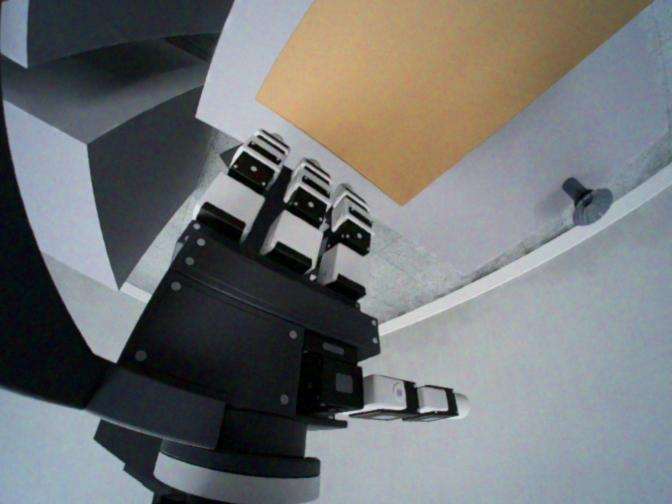

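Emit:
move --arm1 '{"target": [0.152, -0.514, 0.724, 0, 0.7202, -0.6937, 0], "speed": 0.1}' --arm4 '{"target": [-0.002, -0.583, 0.726, 0, 0.6937, 0.7202, 0], "speed": 0.1}'

Emit:
move --arm1 '{"joints": {"hand_middle_mcp": 0.1, "hand_ring_mcp": 0.1}}' --arm4 '{"joints": {"hand_index_mcp": 0.13, "hand_middle_mcp": 0.13, "hand_ring_mcp": 0.13}}' --cameras '["arm1_cam_wrist", "arm4_cam_wrist", "cam_near_b"]'

Scene clock: 613.47 s.
Joint torques (N m): arm1=[0.97 -12.75 3.93 -0.09 -0.02 -0.04] | arm2=[-1.38 -8.88 7.54 -0.01 0.25 -0.17] | arm3=[-1.96 -11.58 10.21 -0.34 0.11 0.18] | arm4=[-1.67 -16.32 4.71 0.59 0.25 0.09]
Heat: arm1: hottest joint3_rad 47 °C; arm2: hottest joint3_rad 40 °C; arm3: hottest joint3_rad 41 °C; arm4: hottest joint3_rad 37 °C.
move: arm1 done; arm4 off_target
Joint velocities: within noise
arm1.joint_positions: joint1_rad=+0.464 joint2_rad=+2.229 joint3_rad=+0.926 joint4_rad=-0.261 joint5_rad=+0.013 joint6_rad=-0.076 hand_index_mcp=+0.990 hand_index_abd=+0.395 hand_index_pip=+0.794 hand_index_dip=+0.868 hand_middle_mcp=+0.589 hand_middle_abd=+0.000 hand_middle_pip=+0.798 hand_middle_dip=+0.873 hand_ring_mcp=+0.589 hand_ring_abd=-0.001 hand_ring_pip=+0.798 hand_ring_dip=+0.872 hand_thumb_cmc=+0.715 hand_thumb_axl=+0.677 hand_thumb_mcp=+0.223 hand_thumb_ipl=+0.168 hand_current_limit=+0.000 hand_speed=-0.850
arm1.joint_status: not commanded
arm1.hand_state: goal,overload,goal,goal,goal,goal,goal,goal,goal,goal,goal,goal,goal,goal,goal,goal
arm1.index_mcp_current_ma: -30
arm1.index_abd_current_ma: 0
arm1.index_pip_current_ma: -4
arm1.index_dip_current_ma: -5
arm1.middle_mcp_current_ma: -3
arm1.middle_abd_current_ma: 0
arm1.middle_pip_current_ma: 3
arm1.middle_dip_current_ma: 6
arm1.ring_mcp_current_ma: -3
arm1.ring_abd_current_ma: -1
arm1.ring_pip_current_ma: 4
arm1.ring_dip_current_ma: 5
arm1.thumb_cmc_current_ma: 2
arm1.thumb_axl_current_ma: -1
arm1.thumb_mcp_current_ma: -8
arm1.thumb_ipl_current_ma: -1
arm1.hand_goal_index_mcp: 1.000
arm1.hand_goal_index_abd: 0.000
arm1.hand_goal_index_pip: 0.796
arm1.hand_goal_index_dip: 0.870
arm1.hand_goal_middle_mcp: 0.590
arm1.hand_goal_middle_abd: 0.000
arm1.hand_goal_middle_pip: 0.796
arm1.hand_goal_middle_dip: 0.870
arm1.hand_goal_ring_mcp: 0.590
arm1.hand_goal_ring_abd: 0.000
arm1.hand_goal_ring_pip: 0.796
arm1.hand_goal_ring_dip: 0.870
arm1.hand_goal_thumb_cmc: 0.714
arm1.hand_goal_thumb_axl: 0.678
arm1.hand_goal_thumb_mcp: 0.226
arm1.hand_goal_thumb_ipl: 0.168
arm1.hand: x=+0.1528 y=-0.5147 z=+0.7301 quat_wxyz=(-0.002, -0.724, +0.690, +0.004) (m; scene frame)
arm1.hand_target: x=+0.1513 y=-0.5139 z=+0.7245 quat_wxyz=(-0.001, -0.720, +0.694, +0.000) (m; scene frame)
arm1.hand_status: done (0.006 m and 0.8 deg from the pose sent, 0.023 m and 1.7 deg at the start)
arm2.joint_positions: joint1_rad=-0.304 joint2_rad=+1.411 joint3_rad=+1.202 joint4_rad=-1.290 joint5_rad=-0.001 joint6_rad=+0.027 hand_index_mcp=+0.618 hand_index_abd=+0.000 hand_index_pip=+0.798 hand_index_dip=+0.873 hand_middle_mcp=+0.618 hand_middle_abd=-0.001 hand_middle_pip=+0.798 hand_middle_dip=+0.873 hand_ring_mcp=+0.618 hand_ring_abd=-0.002 hand_ring_pip=+0.798 hand_ring_dip=+0.872 hand_thumb_cmc=+0.713 hand_thumb_axl=+0.677 hand_thumb_mcp=+0.223 hand_thumb_ipl=+0.165 hand_current_limit=+0.000 hand_speed=-0.850
arm2.joint_status: not commanded
arm2.hand_state: goal,goal,goal,goal,goal,goal,goal,goal,goal,goal,goal,goal,goal,goal,goal,goal
arm2.index_mcp_current_ma: -1
arm2.index_abd_current_ma: 0
arm2.index_pip_current_ma: 1
arm2.index_dip_current_ma: 1
arm2.middle_mcp_current_ma: -1
arm2.middle_abd_current_ma: 0
arm2.middle_pip_current_ma: 1
arm2.middle_dip_current_ma: 1
arm2.ring_mcp_current_ma: -1
arm2.ring_abd_current_ma: -1
arm2.ring_pip_current_ma: 1
arm2.ring_dip_current_ma: 1
arm2.thumb_cmc_current_ma: 0
arm2.thumb_axl_current_ma: 0
arm2.thumb_mcp_current_ma: -2
arm2.thumb_ipl_current_ma: -2
arm2.hand_goal_index_mcp: 0.620
arm2.hand_goal_index_abd: 0.000
arm2.hand_goal_index_pip: 0.796
arm2.hand_goal_index_dip: 0.870
arm2.hand_goal_middle_mcp: 0.620
arm2.hand_goal_middle_abd: 0.000
arm2.hand_goal_middle_pip: 0.796
arm2.hand_goal_middle_dip: 0.870
arm2.hand_goal_ring_mcp: 0.620
arm2.hand_goal_ring_abd: 0.000
arm2.hand_goal_ring_pip: 0.796
arm2.hand_goal_ring_dip: 0.870
arm2.hand_goal_thumb_cmc: 0.714
arm2.hand_goal_thumb_axl: 0.678
arm2.hand_goal_thumb_mcp: 0.226
arm2.hand_goal_thumb_ipl: 0.168
arm2.hand: x=+0.1195 y=+0.4426 z=+1.2120 quat_wxyz=(+0.030, +0.827, -0.561, -0.019) (m; scene frame)
arm2.hand_target: x=+0.1223 y=+0.4448 z=+1.2161 quat_wxyz=(+0.030, +0.831, -0.555, -0.020) (m; scene frame)
arm2.hand_status: not commanded
arm3.joint_positions: joint1_rad=+0.495 joint2_rad=+1.414 joint3_rad=+1.198 joint4_rad=-1.289 joint5_rad=-0.007 joint6_rad=-0.029 hand_index_mcp=+0.618 hand_index_abd=+0.000 hand_index_pip=+0.798 hand_index_dip=+0.872 hand_middle_mcp=+0.618 hand_middle_abd=+0.000 hand_middle_pip=+0.798 hand_middle_dip=+0.873 hand_ring_mcp=+0.618 hand_ring_abd=-0.001 hand_ring_pip=+0.798 hand_ring_dip=+0.873 hand_thumb_cmc=+0.715 hand_thumb_axl=+0.677 hand_thumb_mcp=+0.223 hand_thumb_ipl=+0.168 hand_current_limit=+0.000 hand_speed=-0.850
arm3.joint_status: not commanded
arm3.hand_state: goal,goal,goal,goal,goal,goal,goal,goal,goal,goal,goal,goal,goal,goal,goal,goal
arm3.index_mcp_current_ma: -3
arm3.index_abd_current_ma: 0
arm3.index_pip_current_ma: 3
arm3.index_dip_current_ma: 4
arm3.middle_mcp_current_ma: -3
arm3.middle_abd_current_ma: 0
arm3.middle_pip_current_ma: 3
arm3.middle_dip_current_ma: 5
arm3.ring_mcp_current_ma: -3
arm3.ring_abd_current_ma: -1
arm3.ring_pip_current_ma: 3
arm3.ring_dip_current_ma: 5
arm3.thumb_cmc_current_ma: 1
arm3.thumb_axl_current_ma: -1
arm3.thumb_mcp_current_ma: -7
arm3.thumb_ipl_current_ma: 0
arm3.hand_goal_index_mcp: 0.620
arm3.hand_goal_index_abd: 0.000
arm3.hand_goal_index_pip: 0.796
arm3.hand_goal_index_dip: 0.870
arm3.hand_goal_middle_mcp: 0.620
arm3.hand_goal_middle_abd: 0.000
arm3.hand_goal_middle_pip: 0.796
arm3.hand_goal_middle_dip: 0.870
arm3.hand_goal_ring_mcp: 0.620
arm3.hand_goal_ring_abd: 0.000
arm3.hand_goal_ring_pip: 0.796
arm3.hand_goal_ring_dip: 0.870
arm3.hand_goal_thumb_cmc: 0.714
arm3.hand_goal_thumb_axl: 0.678
arm3.hand_goal_thumb_mcp: 0.226
arm3.hand_goal_thumb_ipl: 0.168
arm3.hand: x=-0.1800 y=+0.3865 z=+1.1965 quat_wxyz=(+0.028, +0.773, +0.633, +0.018) (m; scene frame)
arm3.hand_target: x=-0.1835 y=+0.3881 z=+1.2037 quat_wxyz=(+0.031, +0.778, +0.627, +0.019) (m; scene frame)
arm3.hand_status: not commanded
arm4.joint_positions: joint1_rad=-0.886 joint2_rad=+2.316 joint3_rad=+1.072 joint4_rad=-0.354 joint5_rad=-0.010 joint6_rad=+0.120 hand_index_mcp=+0.588 hand_index_abd=+0.001 hand_index_pip=+0.798 hand_index_dip=+0.872 hand_middle_mcp=+0.588 hand_middle_abd=+0.001 hand_middle_pip=+0.798 hand_middle_dip=+0.873 hand_ring_mcp=+0.588 hand_ring_abd=+0.000 hand_ring_pip=+0.798 hand_ring_dip=+0.873 hand_thumb_cmc=+0.712 hand_thumb_axl=+0.677 hand_thumb_mcp=+0.223 hand_thumb_ipl=+0.165 hand_current_limit=+0.000 hand_speed=-0.850
arm4.joint_status: not commanded
arm4.hand_state: goal,goal,goal,goal,goal,goal,goal,goal,goal,goal,goal,goal,goal,goal,goal,goal
arm4.index_mcp_current_ma: -3
arm4.index_abd_current_ma: 1
arm4.index_pip_current_ma: 3
arm4.index_dip_current_ma: 4
arm4.middle_mcp_current_ma: -3
arm4.middle_abd_current_ma: 1
arm4.middle_pip_current_ma: 3
arm4.middle_dip_current_ma: 4
arm4.ring_mcp_current_ma: -3
arm4.ring_abd_current_ma: 0
arm4.ring_pip_current_ma: 3
arm4.ring_dip_current_ma: 4
arm4.thumb_cmc_current_ma: -3
arm4.thumb_axl_current_ma: -1
arm4.thumb_mcp_current_ma: -7
arm4.thumb_ipl_current_ma: -7
arm4.hand_goal_index_mcp: 0.590
arm4.hand_goal_index_abd: 0.000
arm4.hand_goal_index_pip: 0.796
arm4.hand_goal_index_dip: 0.870
arm4.hand_goal_middle_mcp: 0.590
arm4.hand_goal_middle_abd: 0.000
arm4.hand_goal_middle_pip: 0.796
arm4.hand_goal_middle_dip: 0.870
arm4.hand_goal_ring_mcp: 0.590
arm4.hand_goal_ring_abd: 0.000
arm4.hand_goal_ring_pip: 0.796
arm4.hand_goal_ring_dip: 0.870
arm4.hand_goal_thumb_cmc: 0.714
arm4.hand_goal_thumb_axl: 0.678
arm4.hand_goal_thumb_mcp: 0.226
arm4.hand_goal_thumb_ipl: 0.168
arm4.hand: x=-0.0142 y=-0.5886 z=+0.7250 quat_wxyz=(-0.010, +0.697, +0.717, -0.010) (m; scene frame)
arm4.hand_target: x=-0.0023 y=-0.5830 z=+0.7261 quat_wxyz=(+0.000, +0.694, +0.720, +0.000) (m; scene frame)
arm4.hand_status: off_target (0.013 m and 1.6 deg from the pose sent, 0.015 m and 2.0 deg at the start)
pictures: none

Scene clock: 615.00 s.
Joint torques (N m): arm1=[0.79 -13.63 4.67 0.46 -0.05 -0.02] | arm2=[-1.38 -8.88 7.53 -0.03 0.26 -0.16] | arm3=[-2.02 -11.52 10.19 -0.36 0.11 0.18] | arm4=[-2.02 -17.67 5.09 0.73 0.26 0.09]
Heat: arm1: hottest joint3_rad 47 °C; arm2: hottest joint3_rad 40 °C; arm3: hottest joint3_rad 41 °C; arm4: hottest joint3_rad 37 °C.
move: arm1 off_target; arm4 off_target
Joint velocities: within noise
arm1.joint_positions: joint1_rad=+0.464 joint2_rad=+2.244 joint3_rad=+0.914 joint4_rad=-0.278 joint5_rad=+0.014 joint6_rad=-0.076 hand_index_mcp=+0.990 hand_index_abd=+0.395 hand_index_pip=+0.794 hand_index_dip=+0.868 hand_middle_mcp=+0.224 hand_middle_abd=+0.000 hand_middle_pip=+0.815 hand_middle_dip=+0.880 hand_ring_mcp=+0.222 hand_ring_abd=-0.001 hand_ring_pip=+0.814 hand_ring_dip=+0.878 hand_thumb_cmc=+0.715 hand_thumb_axl=+0.677 hand_thumb_mcp=+0.223 hand_thumb_ipl=+0.168 hand_current_limit=+0.000 hand_speed=-0.850
arm1.joint_status: hand_middle_mcp off_target (ended at +0.224, target +0.100); hand_ring_mcp off_target (ended at +0.222, target +0.100)
arm1.hand_state: goal,overload,goal,goal,blocked,goal,goal,goal,blocked,goal,goal,goal,goal,goal,goal,goal
arm1.index_mcp_current_ma: -30
arm1.index_abd_current_ma: 0
arm1.index_pip_current_ma: -4
arm1.index_dip_current_ma: -5
arm1.middle_mcp_current_ma: 275
arm1.middle_abd_current_ma: 0
arm1.middle_pip_current_ma: 56
arm1.middle_dip_current_ma: 28
arm1.ring_mcp_current_ma: 275
arm1.ring_abd_current_ma: -1
arm1.ring_pip_current_ma: 55
arm1.ring_dip_current_ma: 19
arm1.thumb_cmc_current_ma: 2
arm1.thumb_axl_current_ma: -1
arm1.thumb_mcp_current_ma: -8
arm1.thumb_ipl_current_ma: -1
arm1.hand_goal_index_mcp: 1.000
arm1.hand_goal_index_abd: 0.000
arm1.hand_goal_index_pip: 0.796
arm1.hand_goal_index_dip: 0.870
arm1.hand_goal_middle_mcp: 0.100
arm1.hand_goal_middle_abd: 0.000
arm1.hand_goal_middle_pip: 0.796
arm1.hand_goal_middle_dip: 0.870
arm1.hand_goal_ring_mcp: 0.100
arm1.hand_goal_ring_abd: 0.000
arm1.hand_goal_ring_pip: 0.796
arm1.hand_goal_ring_dip: 0.870
arm1.hand_goal_thumb_cmc: 0.714
arm1.hand_goal_thumb_axl: 0.678
arm1.hand_goal_thumb_mcp: 0.226
arm1.hand_goal_thumb_ipl: 0.168
arm1.hand: x=+0.1701 y=-0.5151 z=+0.7193 quat_wxyz=(+0.013, -0.724, +0.690, -0.012) (m; scene frame)
arm1.hand_target: x=+0.1520 y=-0.5137 z=+0.7242 quat_wxyz=(+0.000, -0.720, +0.694, +0.000) (m; scene frame)
arm1.hand_status: not commanded
arm2, arm3: as last shown
arm4.joint_positions: joint1_rad=-0.881 joint2_rad=+2.332 joint3_rad=+1.065 joint4_rad=-0.359 joint5_rad=-0.010 joint6_rad=+0.111 hand_index_mcp=+0.211 hand_index_abd=+0.001 hand_index_pip=+0.815 hand_index_dip=+0.877 hand_middle_mcp=+0.205 hand_middle_abd=+0.001 hand_middle_pip=+0.818 hand_middle_dip=+0.880 hand_ring_mcp=+0.203 hand_ring_abd=+0.000 hand_ring_pip=+0.818 hand_ring_dip=+0.879 hand_thumb_cmc=+0.712 hand_thumb_axl=+0.677 hand_thumb_mcp=+0.223 hand_thumb_ipl=+0.165 hand_current_limit=+0.000 hand_speed=-0.850
arm4.joint_status: hand_index_mcp off_target (ended at +0.211, target +0.130); hand_middle_mcp off_target (ended at +0.205, target +0.130); hand_ring_mcp off_target (ended at +0.203, target +0.130)
arm4.hand_state: blocked,goal,goal,goal,blocked,goal,blocked,goal,blocked,goal,blocked,goal,goal,goal,goal,goal
arm4.index_mcp_current_ma: 275
arm4.index_abd_current_ma: 1
arm4.index_pip_current_ma: 46
arm4.index_dip_current_ma: 13
arm4.middle_mcp_current_ma: 275
arm4.middle_abd_current_ma: 1
arm4.middle_pip_current_ma: 56
arm4.middle_dip_current_ma: 20
arm4.ring_mcp_current_ma: 270
arm4.ring_abd_current_ma: 0
arm4.ring_pip_current_ma: 56
arm4.ring_dip_current_ma: 20
arm4.thumb_cmc_current_ma: -3
arm4.thumb_axl_current_ma: -1
arm4.thumb_mcp_current_ma: -7
arm4.thumb_ipl_current_ma: -7
arm4.hand_goal_index_mcp: 0.130
arm4.hand_goal_index_abd: 0.000
arm4.hand_goal_index_pip: 0.796
arm4.hand_goal_index_dip: 0.870
arm4.hand_goal_middle_mcp: 0.130
arm4.hand_goal_middle_abd: 0.000
arm4.hand_goal_middle_pip: 0.796
arm4.hand_goal_middle_dip: 0.870
arm4.hand_goal_ring_mcp: 0.130
arm4.hand_goal_ring_abd: 0.000
arm4.hand_goal_ring_pip: 0.796
arm4.hand_goal_ring_dip: 0.870
arm4.hand_goal_thumb_cmc: 0.714
arm4.hand_goal_thumb_axl: 0.678
arm4.hand_goal_thumb_mcp: 0.226
arm4.hand_goal_thumb_ipl: 0.168
arm4.hand: x=-0.0249 y=-0.5871 z=+0.7159 quat_wxyz=(-0.018, +0.691, +0.722, -0.020) (m; scene frame)
arm4.hand_target: x=-0.0023 y=-0.5819 z=+0.7262 quat_wxyz=(+0.000, +0.690, +0.724, +0.000) (m; scene frame)
arm4.hand_status: not commanded
pictures: arm1_cam_wrist, arm4_cam_wrist, cam_near_b
camera_calibration:
arm1_cam_wrist: T_world_to_cam=[[-0.675397, 0.736011, -0.0461243, 0.56504], [0.491622, 0.495989, 0.715754, -0.387275], [0.54968, 0.460742, -0.696828, 0.772265], [0, 0, 0, 1]] pos_world=[0.147521, -0.579607, 0.841392]
arm4_cam_wrist: T_world_to_cam=[[0.65636, -0.752706, -0.0512354, -0.352973], [-0.493786, -0.479941, 0.725143, -0.855325], [-0.57041, -0.450655, -0.68669, 0.338397], [0, 0, 0, 1]] pos_world=[0.00235441, -0.52369, 0.834521]

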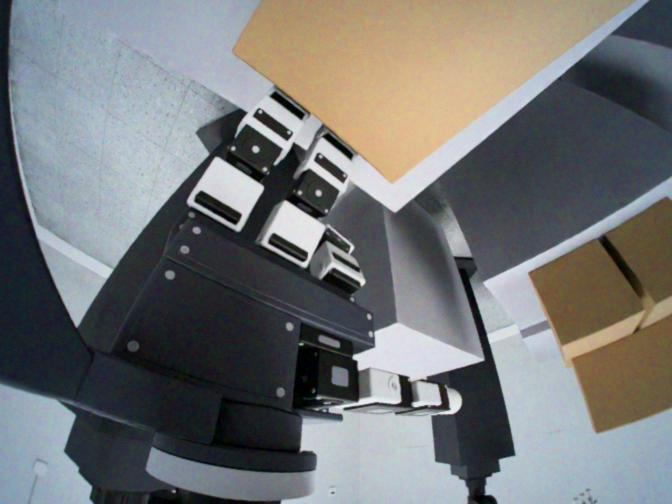

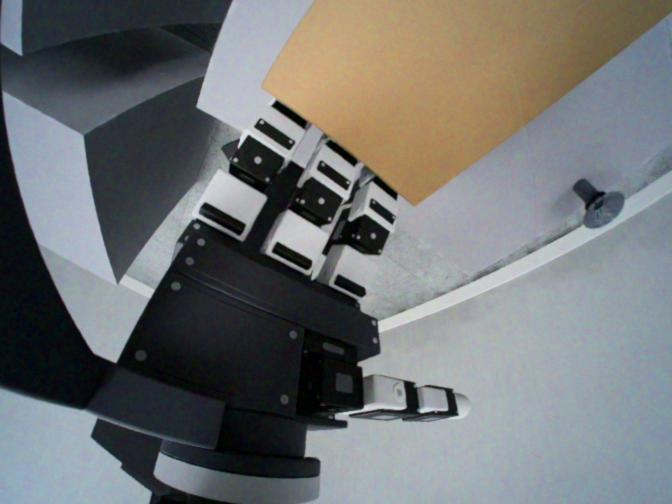

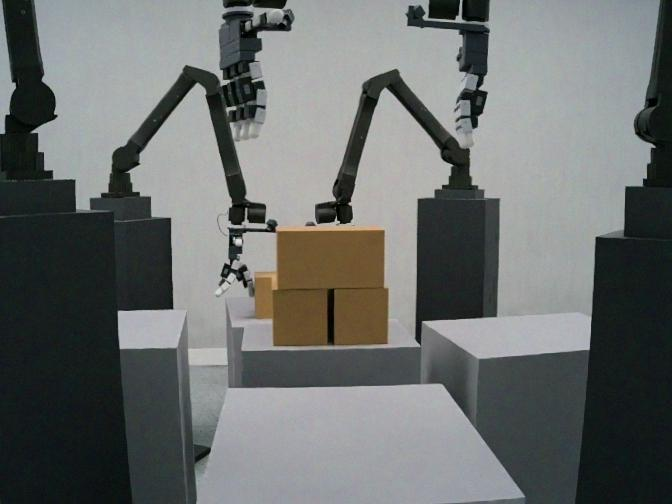

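Emit:
move --arm1 '{"target": [0.149, -0.514, 0.83, 0, 0.7202, -0.6937, 0], "speed": 0.07}' --arm4 '{"target": [0.0, -0.582, 0.84, 0, 0.6902, 0.7236, 0], "speed": 0.07}'

Emit:
move --arm1 '{"target": [0.127, -0.414, 0.93, 0, 0.7171, -0.6970, 0], "speed": 0.08}' --arm4 '{"target": [-0.022, -0.482, 0.943, 0, 0.6933, 0.7206, 0], "speed": 0.08}' --cameras '["arm1_cam_wrist", "arm4_cam_wrist", "cam_a", "cam_b", "cam_near_a"]'

Scene clock: 623.13 s.
Joint torques (N m): arm1=[1.08 -15.56 6.38 0.36 -0.06 0.04] | arm2=[-1.2 -9 7.53 -0.02 0.25 -0.17] | arm3=[-2.02 -11.58 10.19 -0.32 0.11 0.18] | arm4=[-2.14 -20.19 5.9 0.43 0.29 0.07]
Heat: arm1: hottest joint3_rad 47 °C; arm2: hottest joint3_rad 40 °C; arm3: hottest joint3_rad 41 °C; arm4: hottest joint2_rad 37 °C.
move: arm1 off_target; arm4 off_target
Joint velocities: within noise
arm1.joint_positions: joint1_rad=+0.464 joint2_rad=+2.007 joint3_rad=+0.869 joint4_rad=-0.520 joint5_rad=+0.017 joint6_rad=-0.076 hand_index_mcp=+0.990 hand_index_abd=+0.395 hand_index_pip=+0.794 hand_index_dip=+0.868 hand_middle_mcp=+0.157 hand_middle_abd=+0.000 hand_middle_pip=+0.819 hand_middle_dip=+0.883 hand_ring_mcp=+0.154 hand_ring_abd=-0.001 hand_ring_pip=+0.819 hand_ring_dip=+0.880 hand_thumb_cmc=+0.715 hand_thumb_axl=+0.677 hand_thumb_mcp=+0.223 hand_thumb_ipl=+0.168 hand_current_limit=+0.000 hand_speed=-0.850
arm1.joint_status: not commanded
arm1.hand_state: goal,overload,goal,goal,blocked,goal,blocked,goal,blocked,goal,blocked,goal,goal,goal,goal,goal
arm1.index_mcp_current_ma: -30
arm1.index_abd_current_ma: 0
arm1.index_pip_current_ma: -4
arm1.index_dip_current_ma: -5
arm1.middle_mcp_current_ma: 224
arm1.middle_abd_current_ma: 0
arm1.middle_pip_current_ma: 71
arm1.middle_dip_current_ma: 38
arm1.ring_mcp_current_ma: 212
arm1.ring_abd_current_ma: -1
arm1.ring_pip_current_ma: 73
arm1.ring_dip_current_ma: 27
arm1.thumb_cmc_current_ma: 2
arm1.thumb_axl_current_ma: -1
arm1.thumb_mcp_current_ma: -8
arm1.thumb_ipl_current_ma: -1
arm1.hand_goal_index_mcp: 1.000
arm1.hand_goal_index_abd: 0.000
arm1.hand_goal_index_pip: 0.796
arm1.hand_goal_index_dip: 0.870
arm1.hand_goal_middle_mcp: 0.100
arm1.hand_goal_middle_abd: 0.000
arm1.hand_goal_middle_pip: 0.796
arm1.hand_goal_middle_dip: 0.870
arm1.hand_goal_ring_mcp: 0.100
arm1.hand_goal_ring_abd: 0.000
arm1.hand_goal_ring_pip: 0.796
arm1.hand_goal_ring_dip: 0.870
arm1.hand_goal_thumb_cmc: 0.714
arm1.hand_goal_thumb_axl: 0.678
arm1.hand_goal_thumb_mcp: 0.226
arm1.hand_goal_thumb_ipl: 0.168
arm1.on_its_own: hand_middle_mcp moved -0.067 toward your old target +0.100; hand_ring_mcp moved -0.067 toward your old target +0.100
arm1.hand: x=+0.1809 y=-0.5139 z=+0.8013 quat_wxyz=(+0.031, -0.723, +0.689, -0.029) (m; scene frame)
arm1.hand_target: x=+0.1501 y=-0.5134 z=+0.8289 quat_wxyz=(+0.002, -0.720, +0.694, +0.000) (m; scene frame)
arm1.hand_status: off_target (0.043 m and 4.9 deg from the pose sent, 0.113 m and 2.1 deg at the start)
arm2, arm3: as last shown
arm4.joint_positions: joint1_rad=-0.881 joint2_rad=+2.092 joint3_rad=+1.021 joint4_rad=-0.575 joint5_rad=-0.010 joint6_rad=+0.111 hand_index_mcp=+0.178 hand_index_abd=+0.001 hand_index_pip=+0.815 hand_index_dip=+0.877 hand_middle_mcp=+0.172 hand_middle_abd=+0.001 hand_middle_pip=+0.818 hand_middle_dip=+0.880 hand_ring_mcp=+0.171 hand_ring_abd=+0.000 hand_ring_pip=+0.818 hand_ring_dip=+0.879 hand_thumb_cmc=+0.712 hand_thumb_axl=+0.677 hand_thumb_mcp=+0.223 hand_thumb_ipl=+0.165 hand_current_limit=+0.000 hand_speed=-0.850
arm4.joint_status: not commanded
arm4.hand_state: blocked,goal,goal,goal,blocked,goal,blocked,goal,blocked,goal,blocked,goal,goal,goal,goal,goal
arm4.index_mcp_current_ma: 159
arm4.index_abd_current_ma: 1
arm4.index_pip_current_ma: 46
arm4.index_dip_current_ma: 13
arm4.middle_mcp_current_ma: 138
arm4.middle_abd_current_ma: 1
arm4.middle_pip_current_ma: 56
arm4.middle_dip_current_ma: 20
arm4.ring_mcp_current_ma: 131
arm4.ring_abd_current_ma: 0
arm4.ring_pip_current_ma: 56
arm4.ring_dip_current_ma: 20
arm4.thumb_cmc_current_ma: -3
arm4.thumb_axl_current_ma: -1
arm4.thumb_mcp_current_ma: -7
arm4.thumb_ipl_current_ma: -7
arm4.hand_goal_index_mcp: 0.130
arm4.hand_goal_index_abd: 0.000
arm4.hand_goal_index_pip: 0.796
arm4.hand_goal_index_dip: 0.870
arm4.hand_goal_middle_mcp: 0.130
arm4.hand_goal_middle_abd: 0.000
arm4.hand_goal_middle_pip: 0.796
arm4.hand_goal_middle_dip: 0.870
arm4.hand_goal_ring_mcp: 0.130
arm4.hand_goal_ring_abd: 0.000
arm4.hand_goal_ring_pip: 0.796
arm4.hand_goal_ring_dip: 0.870
arm4.hand_goal_thumb_cmc: 0.714
arm4.hand_goal_thumb_axl: 0.678
arm4.hand_goal_thumb_mcp: 0.226
arm4.hand_goal_thumb_ipl: 0.168
arm4.on_its_own: hand_index_mcp moved -0.033 toward your old target +0.130; hand_middle_mcp moved -0.032 toward your old target +0.130; hand_ring_mcp moved -0.032 toward your old target +0.130
arm4.hand: x=-0.0249 y=-0.5866 z=+0.8106 quat_wxyz=(-0.024, +0.691, +0.722, -0.028) (m; scene frame)
arm4.hand_target: x=-0.0002 y=-0.5819 z=+0.8388 quat_wxyz=(+0.000, +0.690, +0.724, -0.001) (m; scene frame)
arm4.hand_status: off_target (0.039 m and 4.3 deg from the pose sent, 0.127 m and 3.1 deg at the start)
pictures: none

Scene clock: 625.57 s.
Joint torques (N m): arm1=[0.62 -14.15 10.74 -0.18 -0.21 -0.15] | arm2=[-1.26 -8.94 7.51 -0.02 0.25 -0.17] | arm3=[-1.96 -11.58 10.19 -0.35 0.11 0.18] | arm4=[-2.37 -17.85 11.21 -0.17 0.47 0.22]
Heat: arm1: hottest joint3_rad 47 °C; arm2: hottest joint3_rad 40 °C; arm3: hottest joint3_rad 41 °C; arm4: hottest joint2_rad 37 °C.
move: arm1 off_target; arm4 off_target
Joint velocities: within noise
arm1.joint_positions: joint1_rad=+0.254 joint2_rad=+1.826 joint3_rad=+0.983 joint4_rad=-0.806 joint5_rad=+0.017 joint6_rad=-0.266 hand_index_mcp=+0.990 hand_index_abd=+0.395 hand_index_pip=+0.794 hand_index_dip=+0.868 hand_middle_mcp=+0.143 hand_middle_abd=+0.000 hand_middle_pip=+0.820 hand_middle_dip=+0.884 hand_ring_mcp=+0.148 hand_ring_abd=-0.001 hand_ring_pip=+0.819 hand_ring_dip=+0.880 hand_thumb_cmc=+0.715 hand_thumb_axl=+0.677 hand_thumb_mcp=+0.223 hand_thumb_ipl=+0.168 hand_current_limit=+0.000 hand_speed=-0.850
arm1.joint_status: not commanded
arm1.hand_state: goal,overload,goal,goal,blocked,goal,blocked,goal,blocked,goal,blocked,goal,goal,goal,goal,goal
arm1.index_mcp_current_ma: -30
arm1.index_abd_current_ma: 0
arm1.index_pip_current_ma: -4
arm1.index_dip_current_ma: -5
arm1.middle_mcp_current_ma: 161
arm1.middle_abd_current_ma: 0
arm1.middle_pip_current_ma: 74
arm1.middle_dip_current_ma: 41
arm1.ring_mcp_current_ma: 184
arm1.ring_abd_current_ma: -1
arm1.ring_pip_current_ma: 73
arm1.ring_dip_current_ma: 27
arm1.thumb_cmc_current_ma: 2
arm1.thumb_axl_current_ma: -1
arm1.thumb_mcp_current_ma: -8
arm1.thumb_ipl_current_ma: -1
arm1.hand_goal_index_mcp: 1.000
arm1.hand_goal_index_abd: 0.000
arm1.hand_goal_index_pip: 0.796
arm1.hand_goal_index_dip: 0.870
arm1.hand_goal_middle_mcp: 0.100
arm1.hand_goal_middle_abd: 0.000
arm1.hand_goal_middle_pip: 0.796
arm1.hand_goal_middle_dip: 0.870
arm1.hand_goal_ring_mcp: 0.100
arm1.hand_goal_ring_abd: 0.000
arm1.hand_goal_ring_pip: 0.796
arm1.hand_goal_ring_dip: 0.870
arm1.hand_goal_thumb_cmc: 0.714
arm1.hand_goal_thumb_axl: 0.678
arm1.hand_goal_thumb_mcp: 0.226
arm1.hand_goal_thumb_ipl: 0.168
arm1.hand: x=+0.1582 y=-0.4234 z=+0.8968 quat_wxyz=(+0.023, -0.717, +0.696, -0.032) (m; scene frame)
arm1.hand_target: x=+0.1270 y=-0.4147 z=+0.9300 quat_wxyz=(-0.001, -0.717, +0.697, +0.001) (m; scene frame)
arm1.hand_status: off_target (0.046 m and 4.5 deg from the pose sent, 0.172 m and 5.0 deg at the start)
arm2, arm3: as last shown
arm4.joint_positions: joint1_rad=-0.659 joint2_rad=+1.865 joint3_rad=+1.021 joint4_rad=-0.813 joint5_rad=-0.010 joint6_rad=+0.325 hand_index_mcp=+0.168 hand_index_abd=+0.001 hand_index_pip=+0.815 hand_index_dip=+0.877 hand_middle_mcp=+0.163 hand_middle_abd=+0.001 hand_middle_pip=+0.816 hand_middle_dip=+0.880 hand_ring_mcp=+0.160 hand_ring_abd=+0.000 hand_ring_pip=+0.815 hand_ring_dip=+0.879 hand_thumb_cmc=+0.712 hand_thumb_axl=+0.677 hand_thumb_mcp=+0.223 hand_thumb_ipl=+0.165 hand_current_limit=+0.000 hand_speed=-0.850
arm4.joint_status: not commanded
arm4.hand_state: blocked,goal,goal,goal,blocked,goal,blocked,goal,blocked,goal,goal,goal,goal,goal,goal,goal
arm4.index_mcp_current_ma: 120
arm4.index_abd_current_ma: 1
arm4.index_pip_current_ma: 46
arm4.index_dip_current_ma: 13
arm4.middle_mcp_current_ma: 101
arm4.middle_abd_current_ma: 1
arm4.middle_pip_current_ma: 51
arm4.middle_dip_current_ma: 20
arm4.ring_mcp_current_ma: 91
arm4.ring_abd_current_ma: 0
arm4.ring_pip_current_ma: 48
arm4.ring_dip_current_ma: 20
arm4.thumb_cmc_current_ma: -2
arm4.thumb_axl_current_ma: -1
arm4.thumb_mcp_current_ma: -7
arm4.thumb_ipl_current_ma: -7
arm4.hand_goal_index_mcp: 0.130
arm4.hand_goal_index_abd: 0.000
arm4.hand_goal_index_pip: 0.796
arm4.hand_goal_index_dip: 0.870
arm4.hand_goal_middle_mcp: 0.130
arm4.hand_goal_middle_abd: 0.000
arm4.hand_goal_middle_pip: 0.796
arm4.hand_goal_middle_dip: 0.870
arm4.hand_goal_ring_mcp: 0.130
arm4.hand_goal_ring_abd: 0.000
arm4.hand_goal_ring_pip: 0.796
arm4.hand_goal_ring_dip: 0.870
arm4.hand_goal_thumb_cmc: 0.714
arm4.hand_goal_thumb_axl: 0.678
arm4.hand_goal_thumb_mcp: 0.226
arm4.hand_goal_thumb_ipl: 0.168
arm4.hand: x=-0.0547 y=-0.4943 z=+0.9080 quat_wxyz=(-0.020, +0.688, +0.724, -0.039) (m; scene frame)
arm4.hand_target: x=-0.0228 y=-0.4836 z=+0.9428 quat_wxyz=(+0.002, +0.693, +0.721, -0.001) (m; scene frame)
arm4.hand_status: off_target (0.049 m and 5.0 deg from the pose sent, 0.169 m and 4.3 deg at the start)
pictures: arm1_cam_wrist, arm4_cam_wrist, cam_a, cam_b, cam_near_a
camera_calibration:
arm1_cam_wrist: T_world_to_cam=[[-0.658154, 0.748196, -0.0838787, 0.53406], [0.471291, 0.496309, 0.729083, -0.562421], [0.587127, 0.440318, -0.679266, 0.829978], [0, 0, 0, 1]] pos_world=[0.129256, -0.4859, 1.01862]
arm4_cam_wrist: T_world_to_cam=[[0.660858, -0.748658, -0.0526971, -0.250157], [-0.46859, -0.466443, 0.750236, -0.979409], [-0.586251, -0.471107, -0.659066, 0.459127], [0, 0, 0, 1]] pos_world=[-0.0244593, -0.427823, 1.0242]

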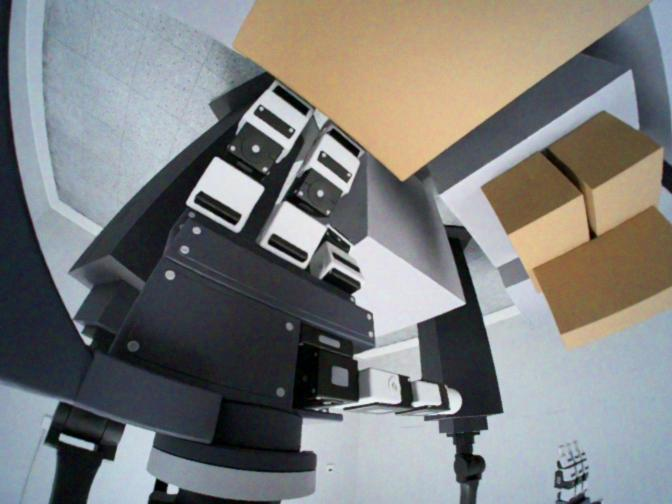

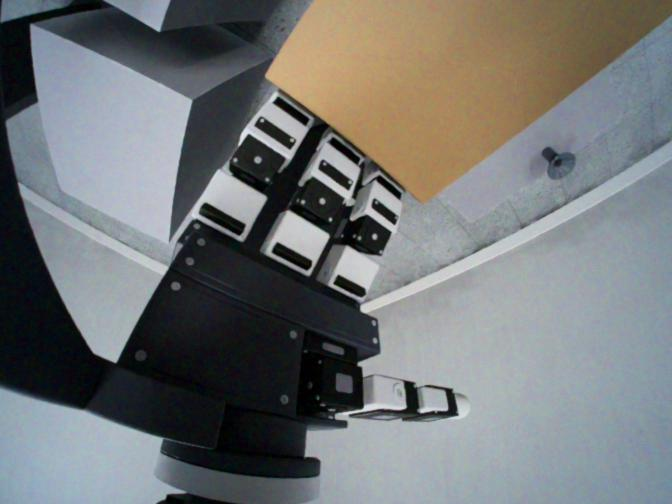

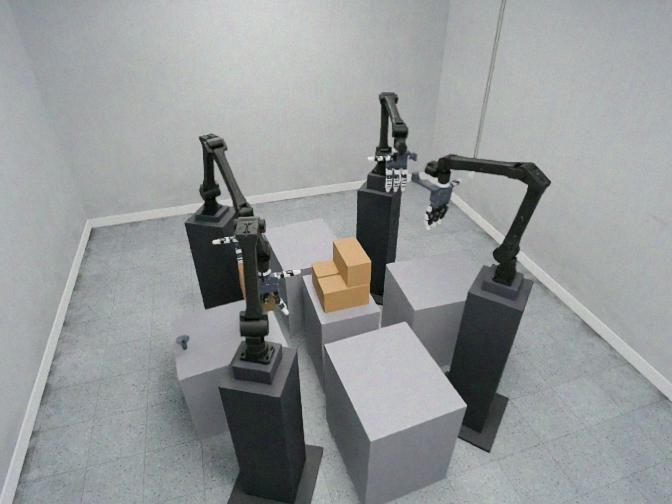

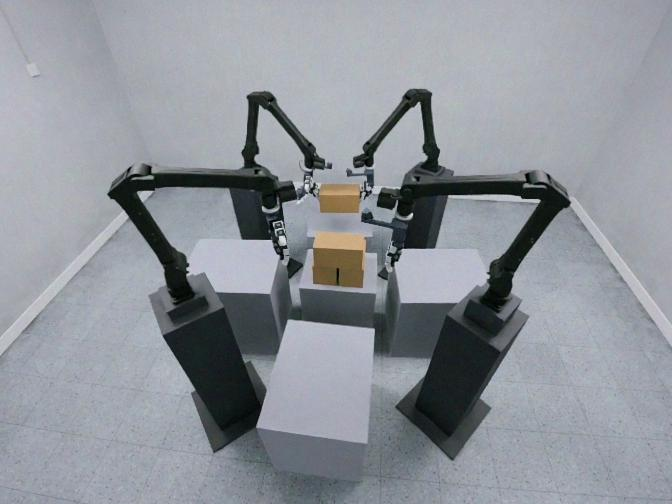

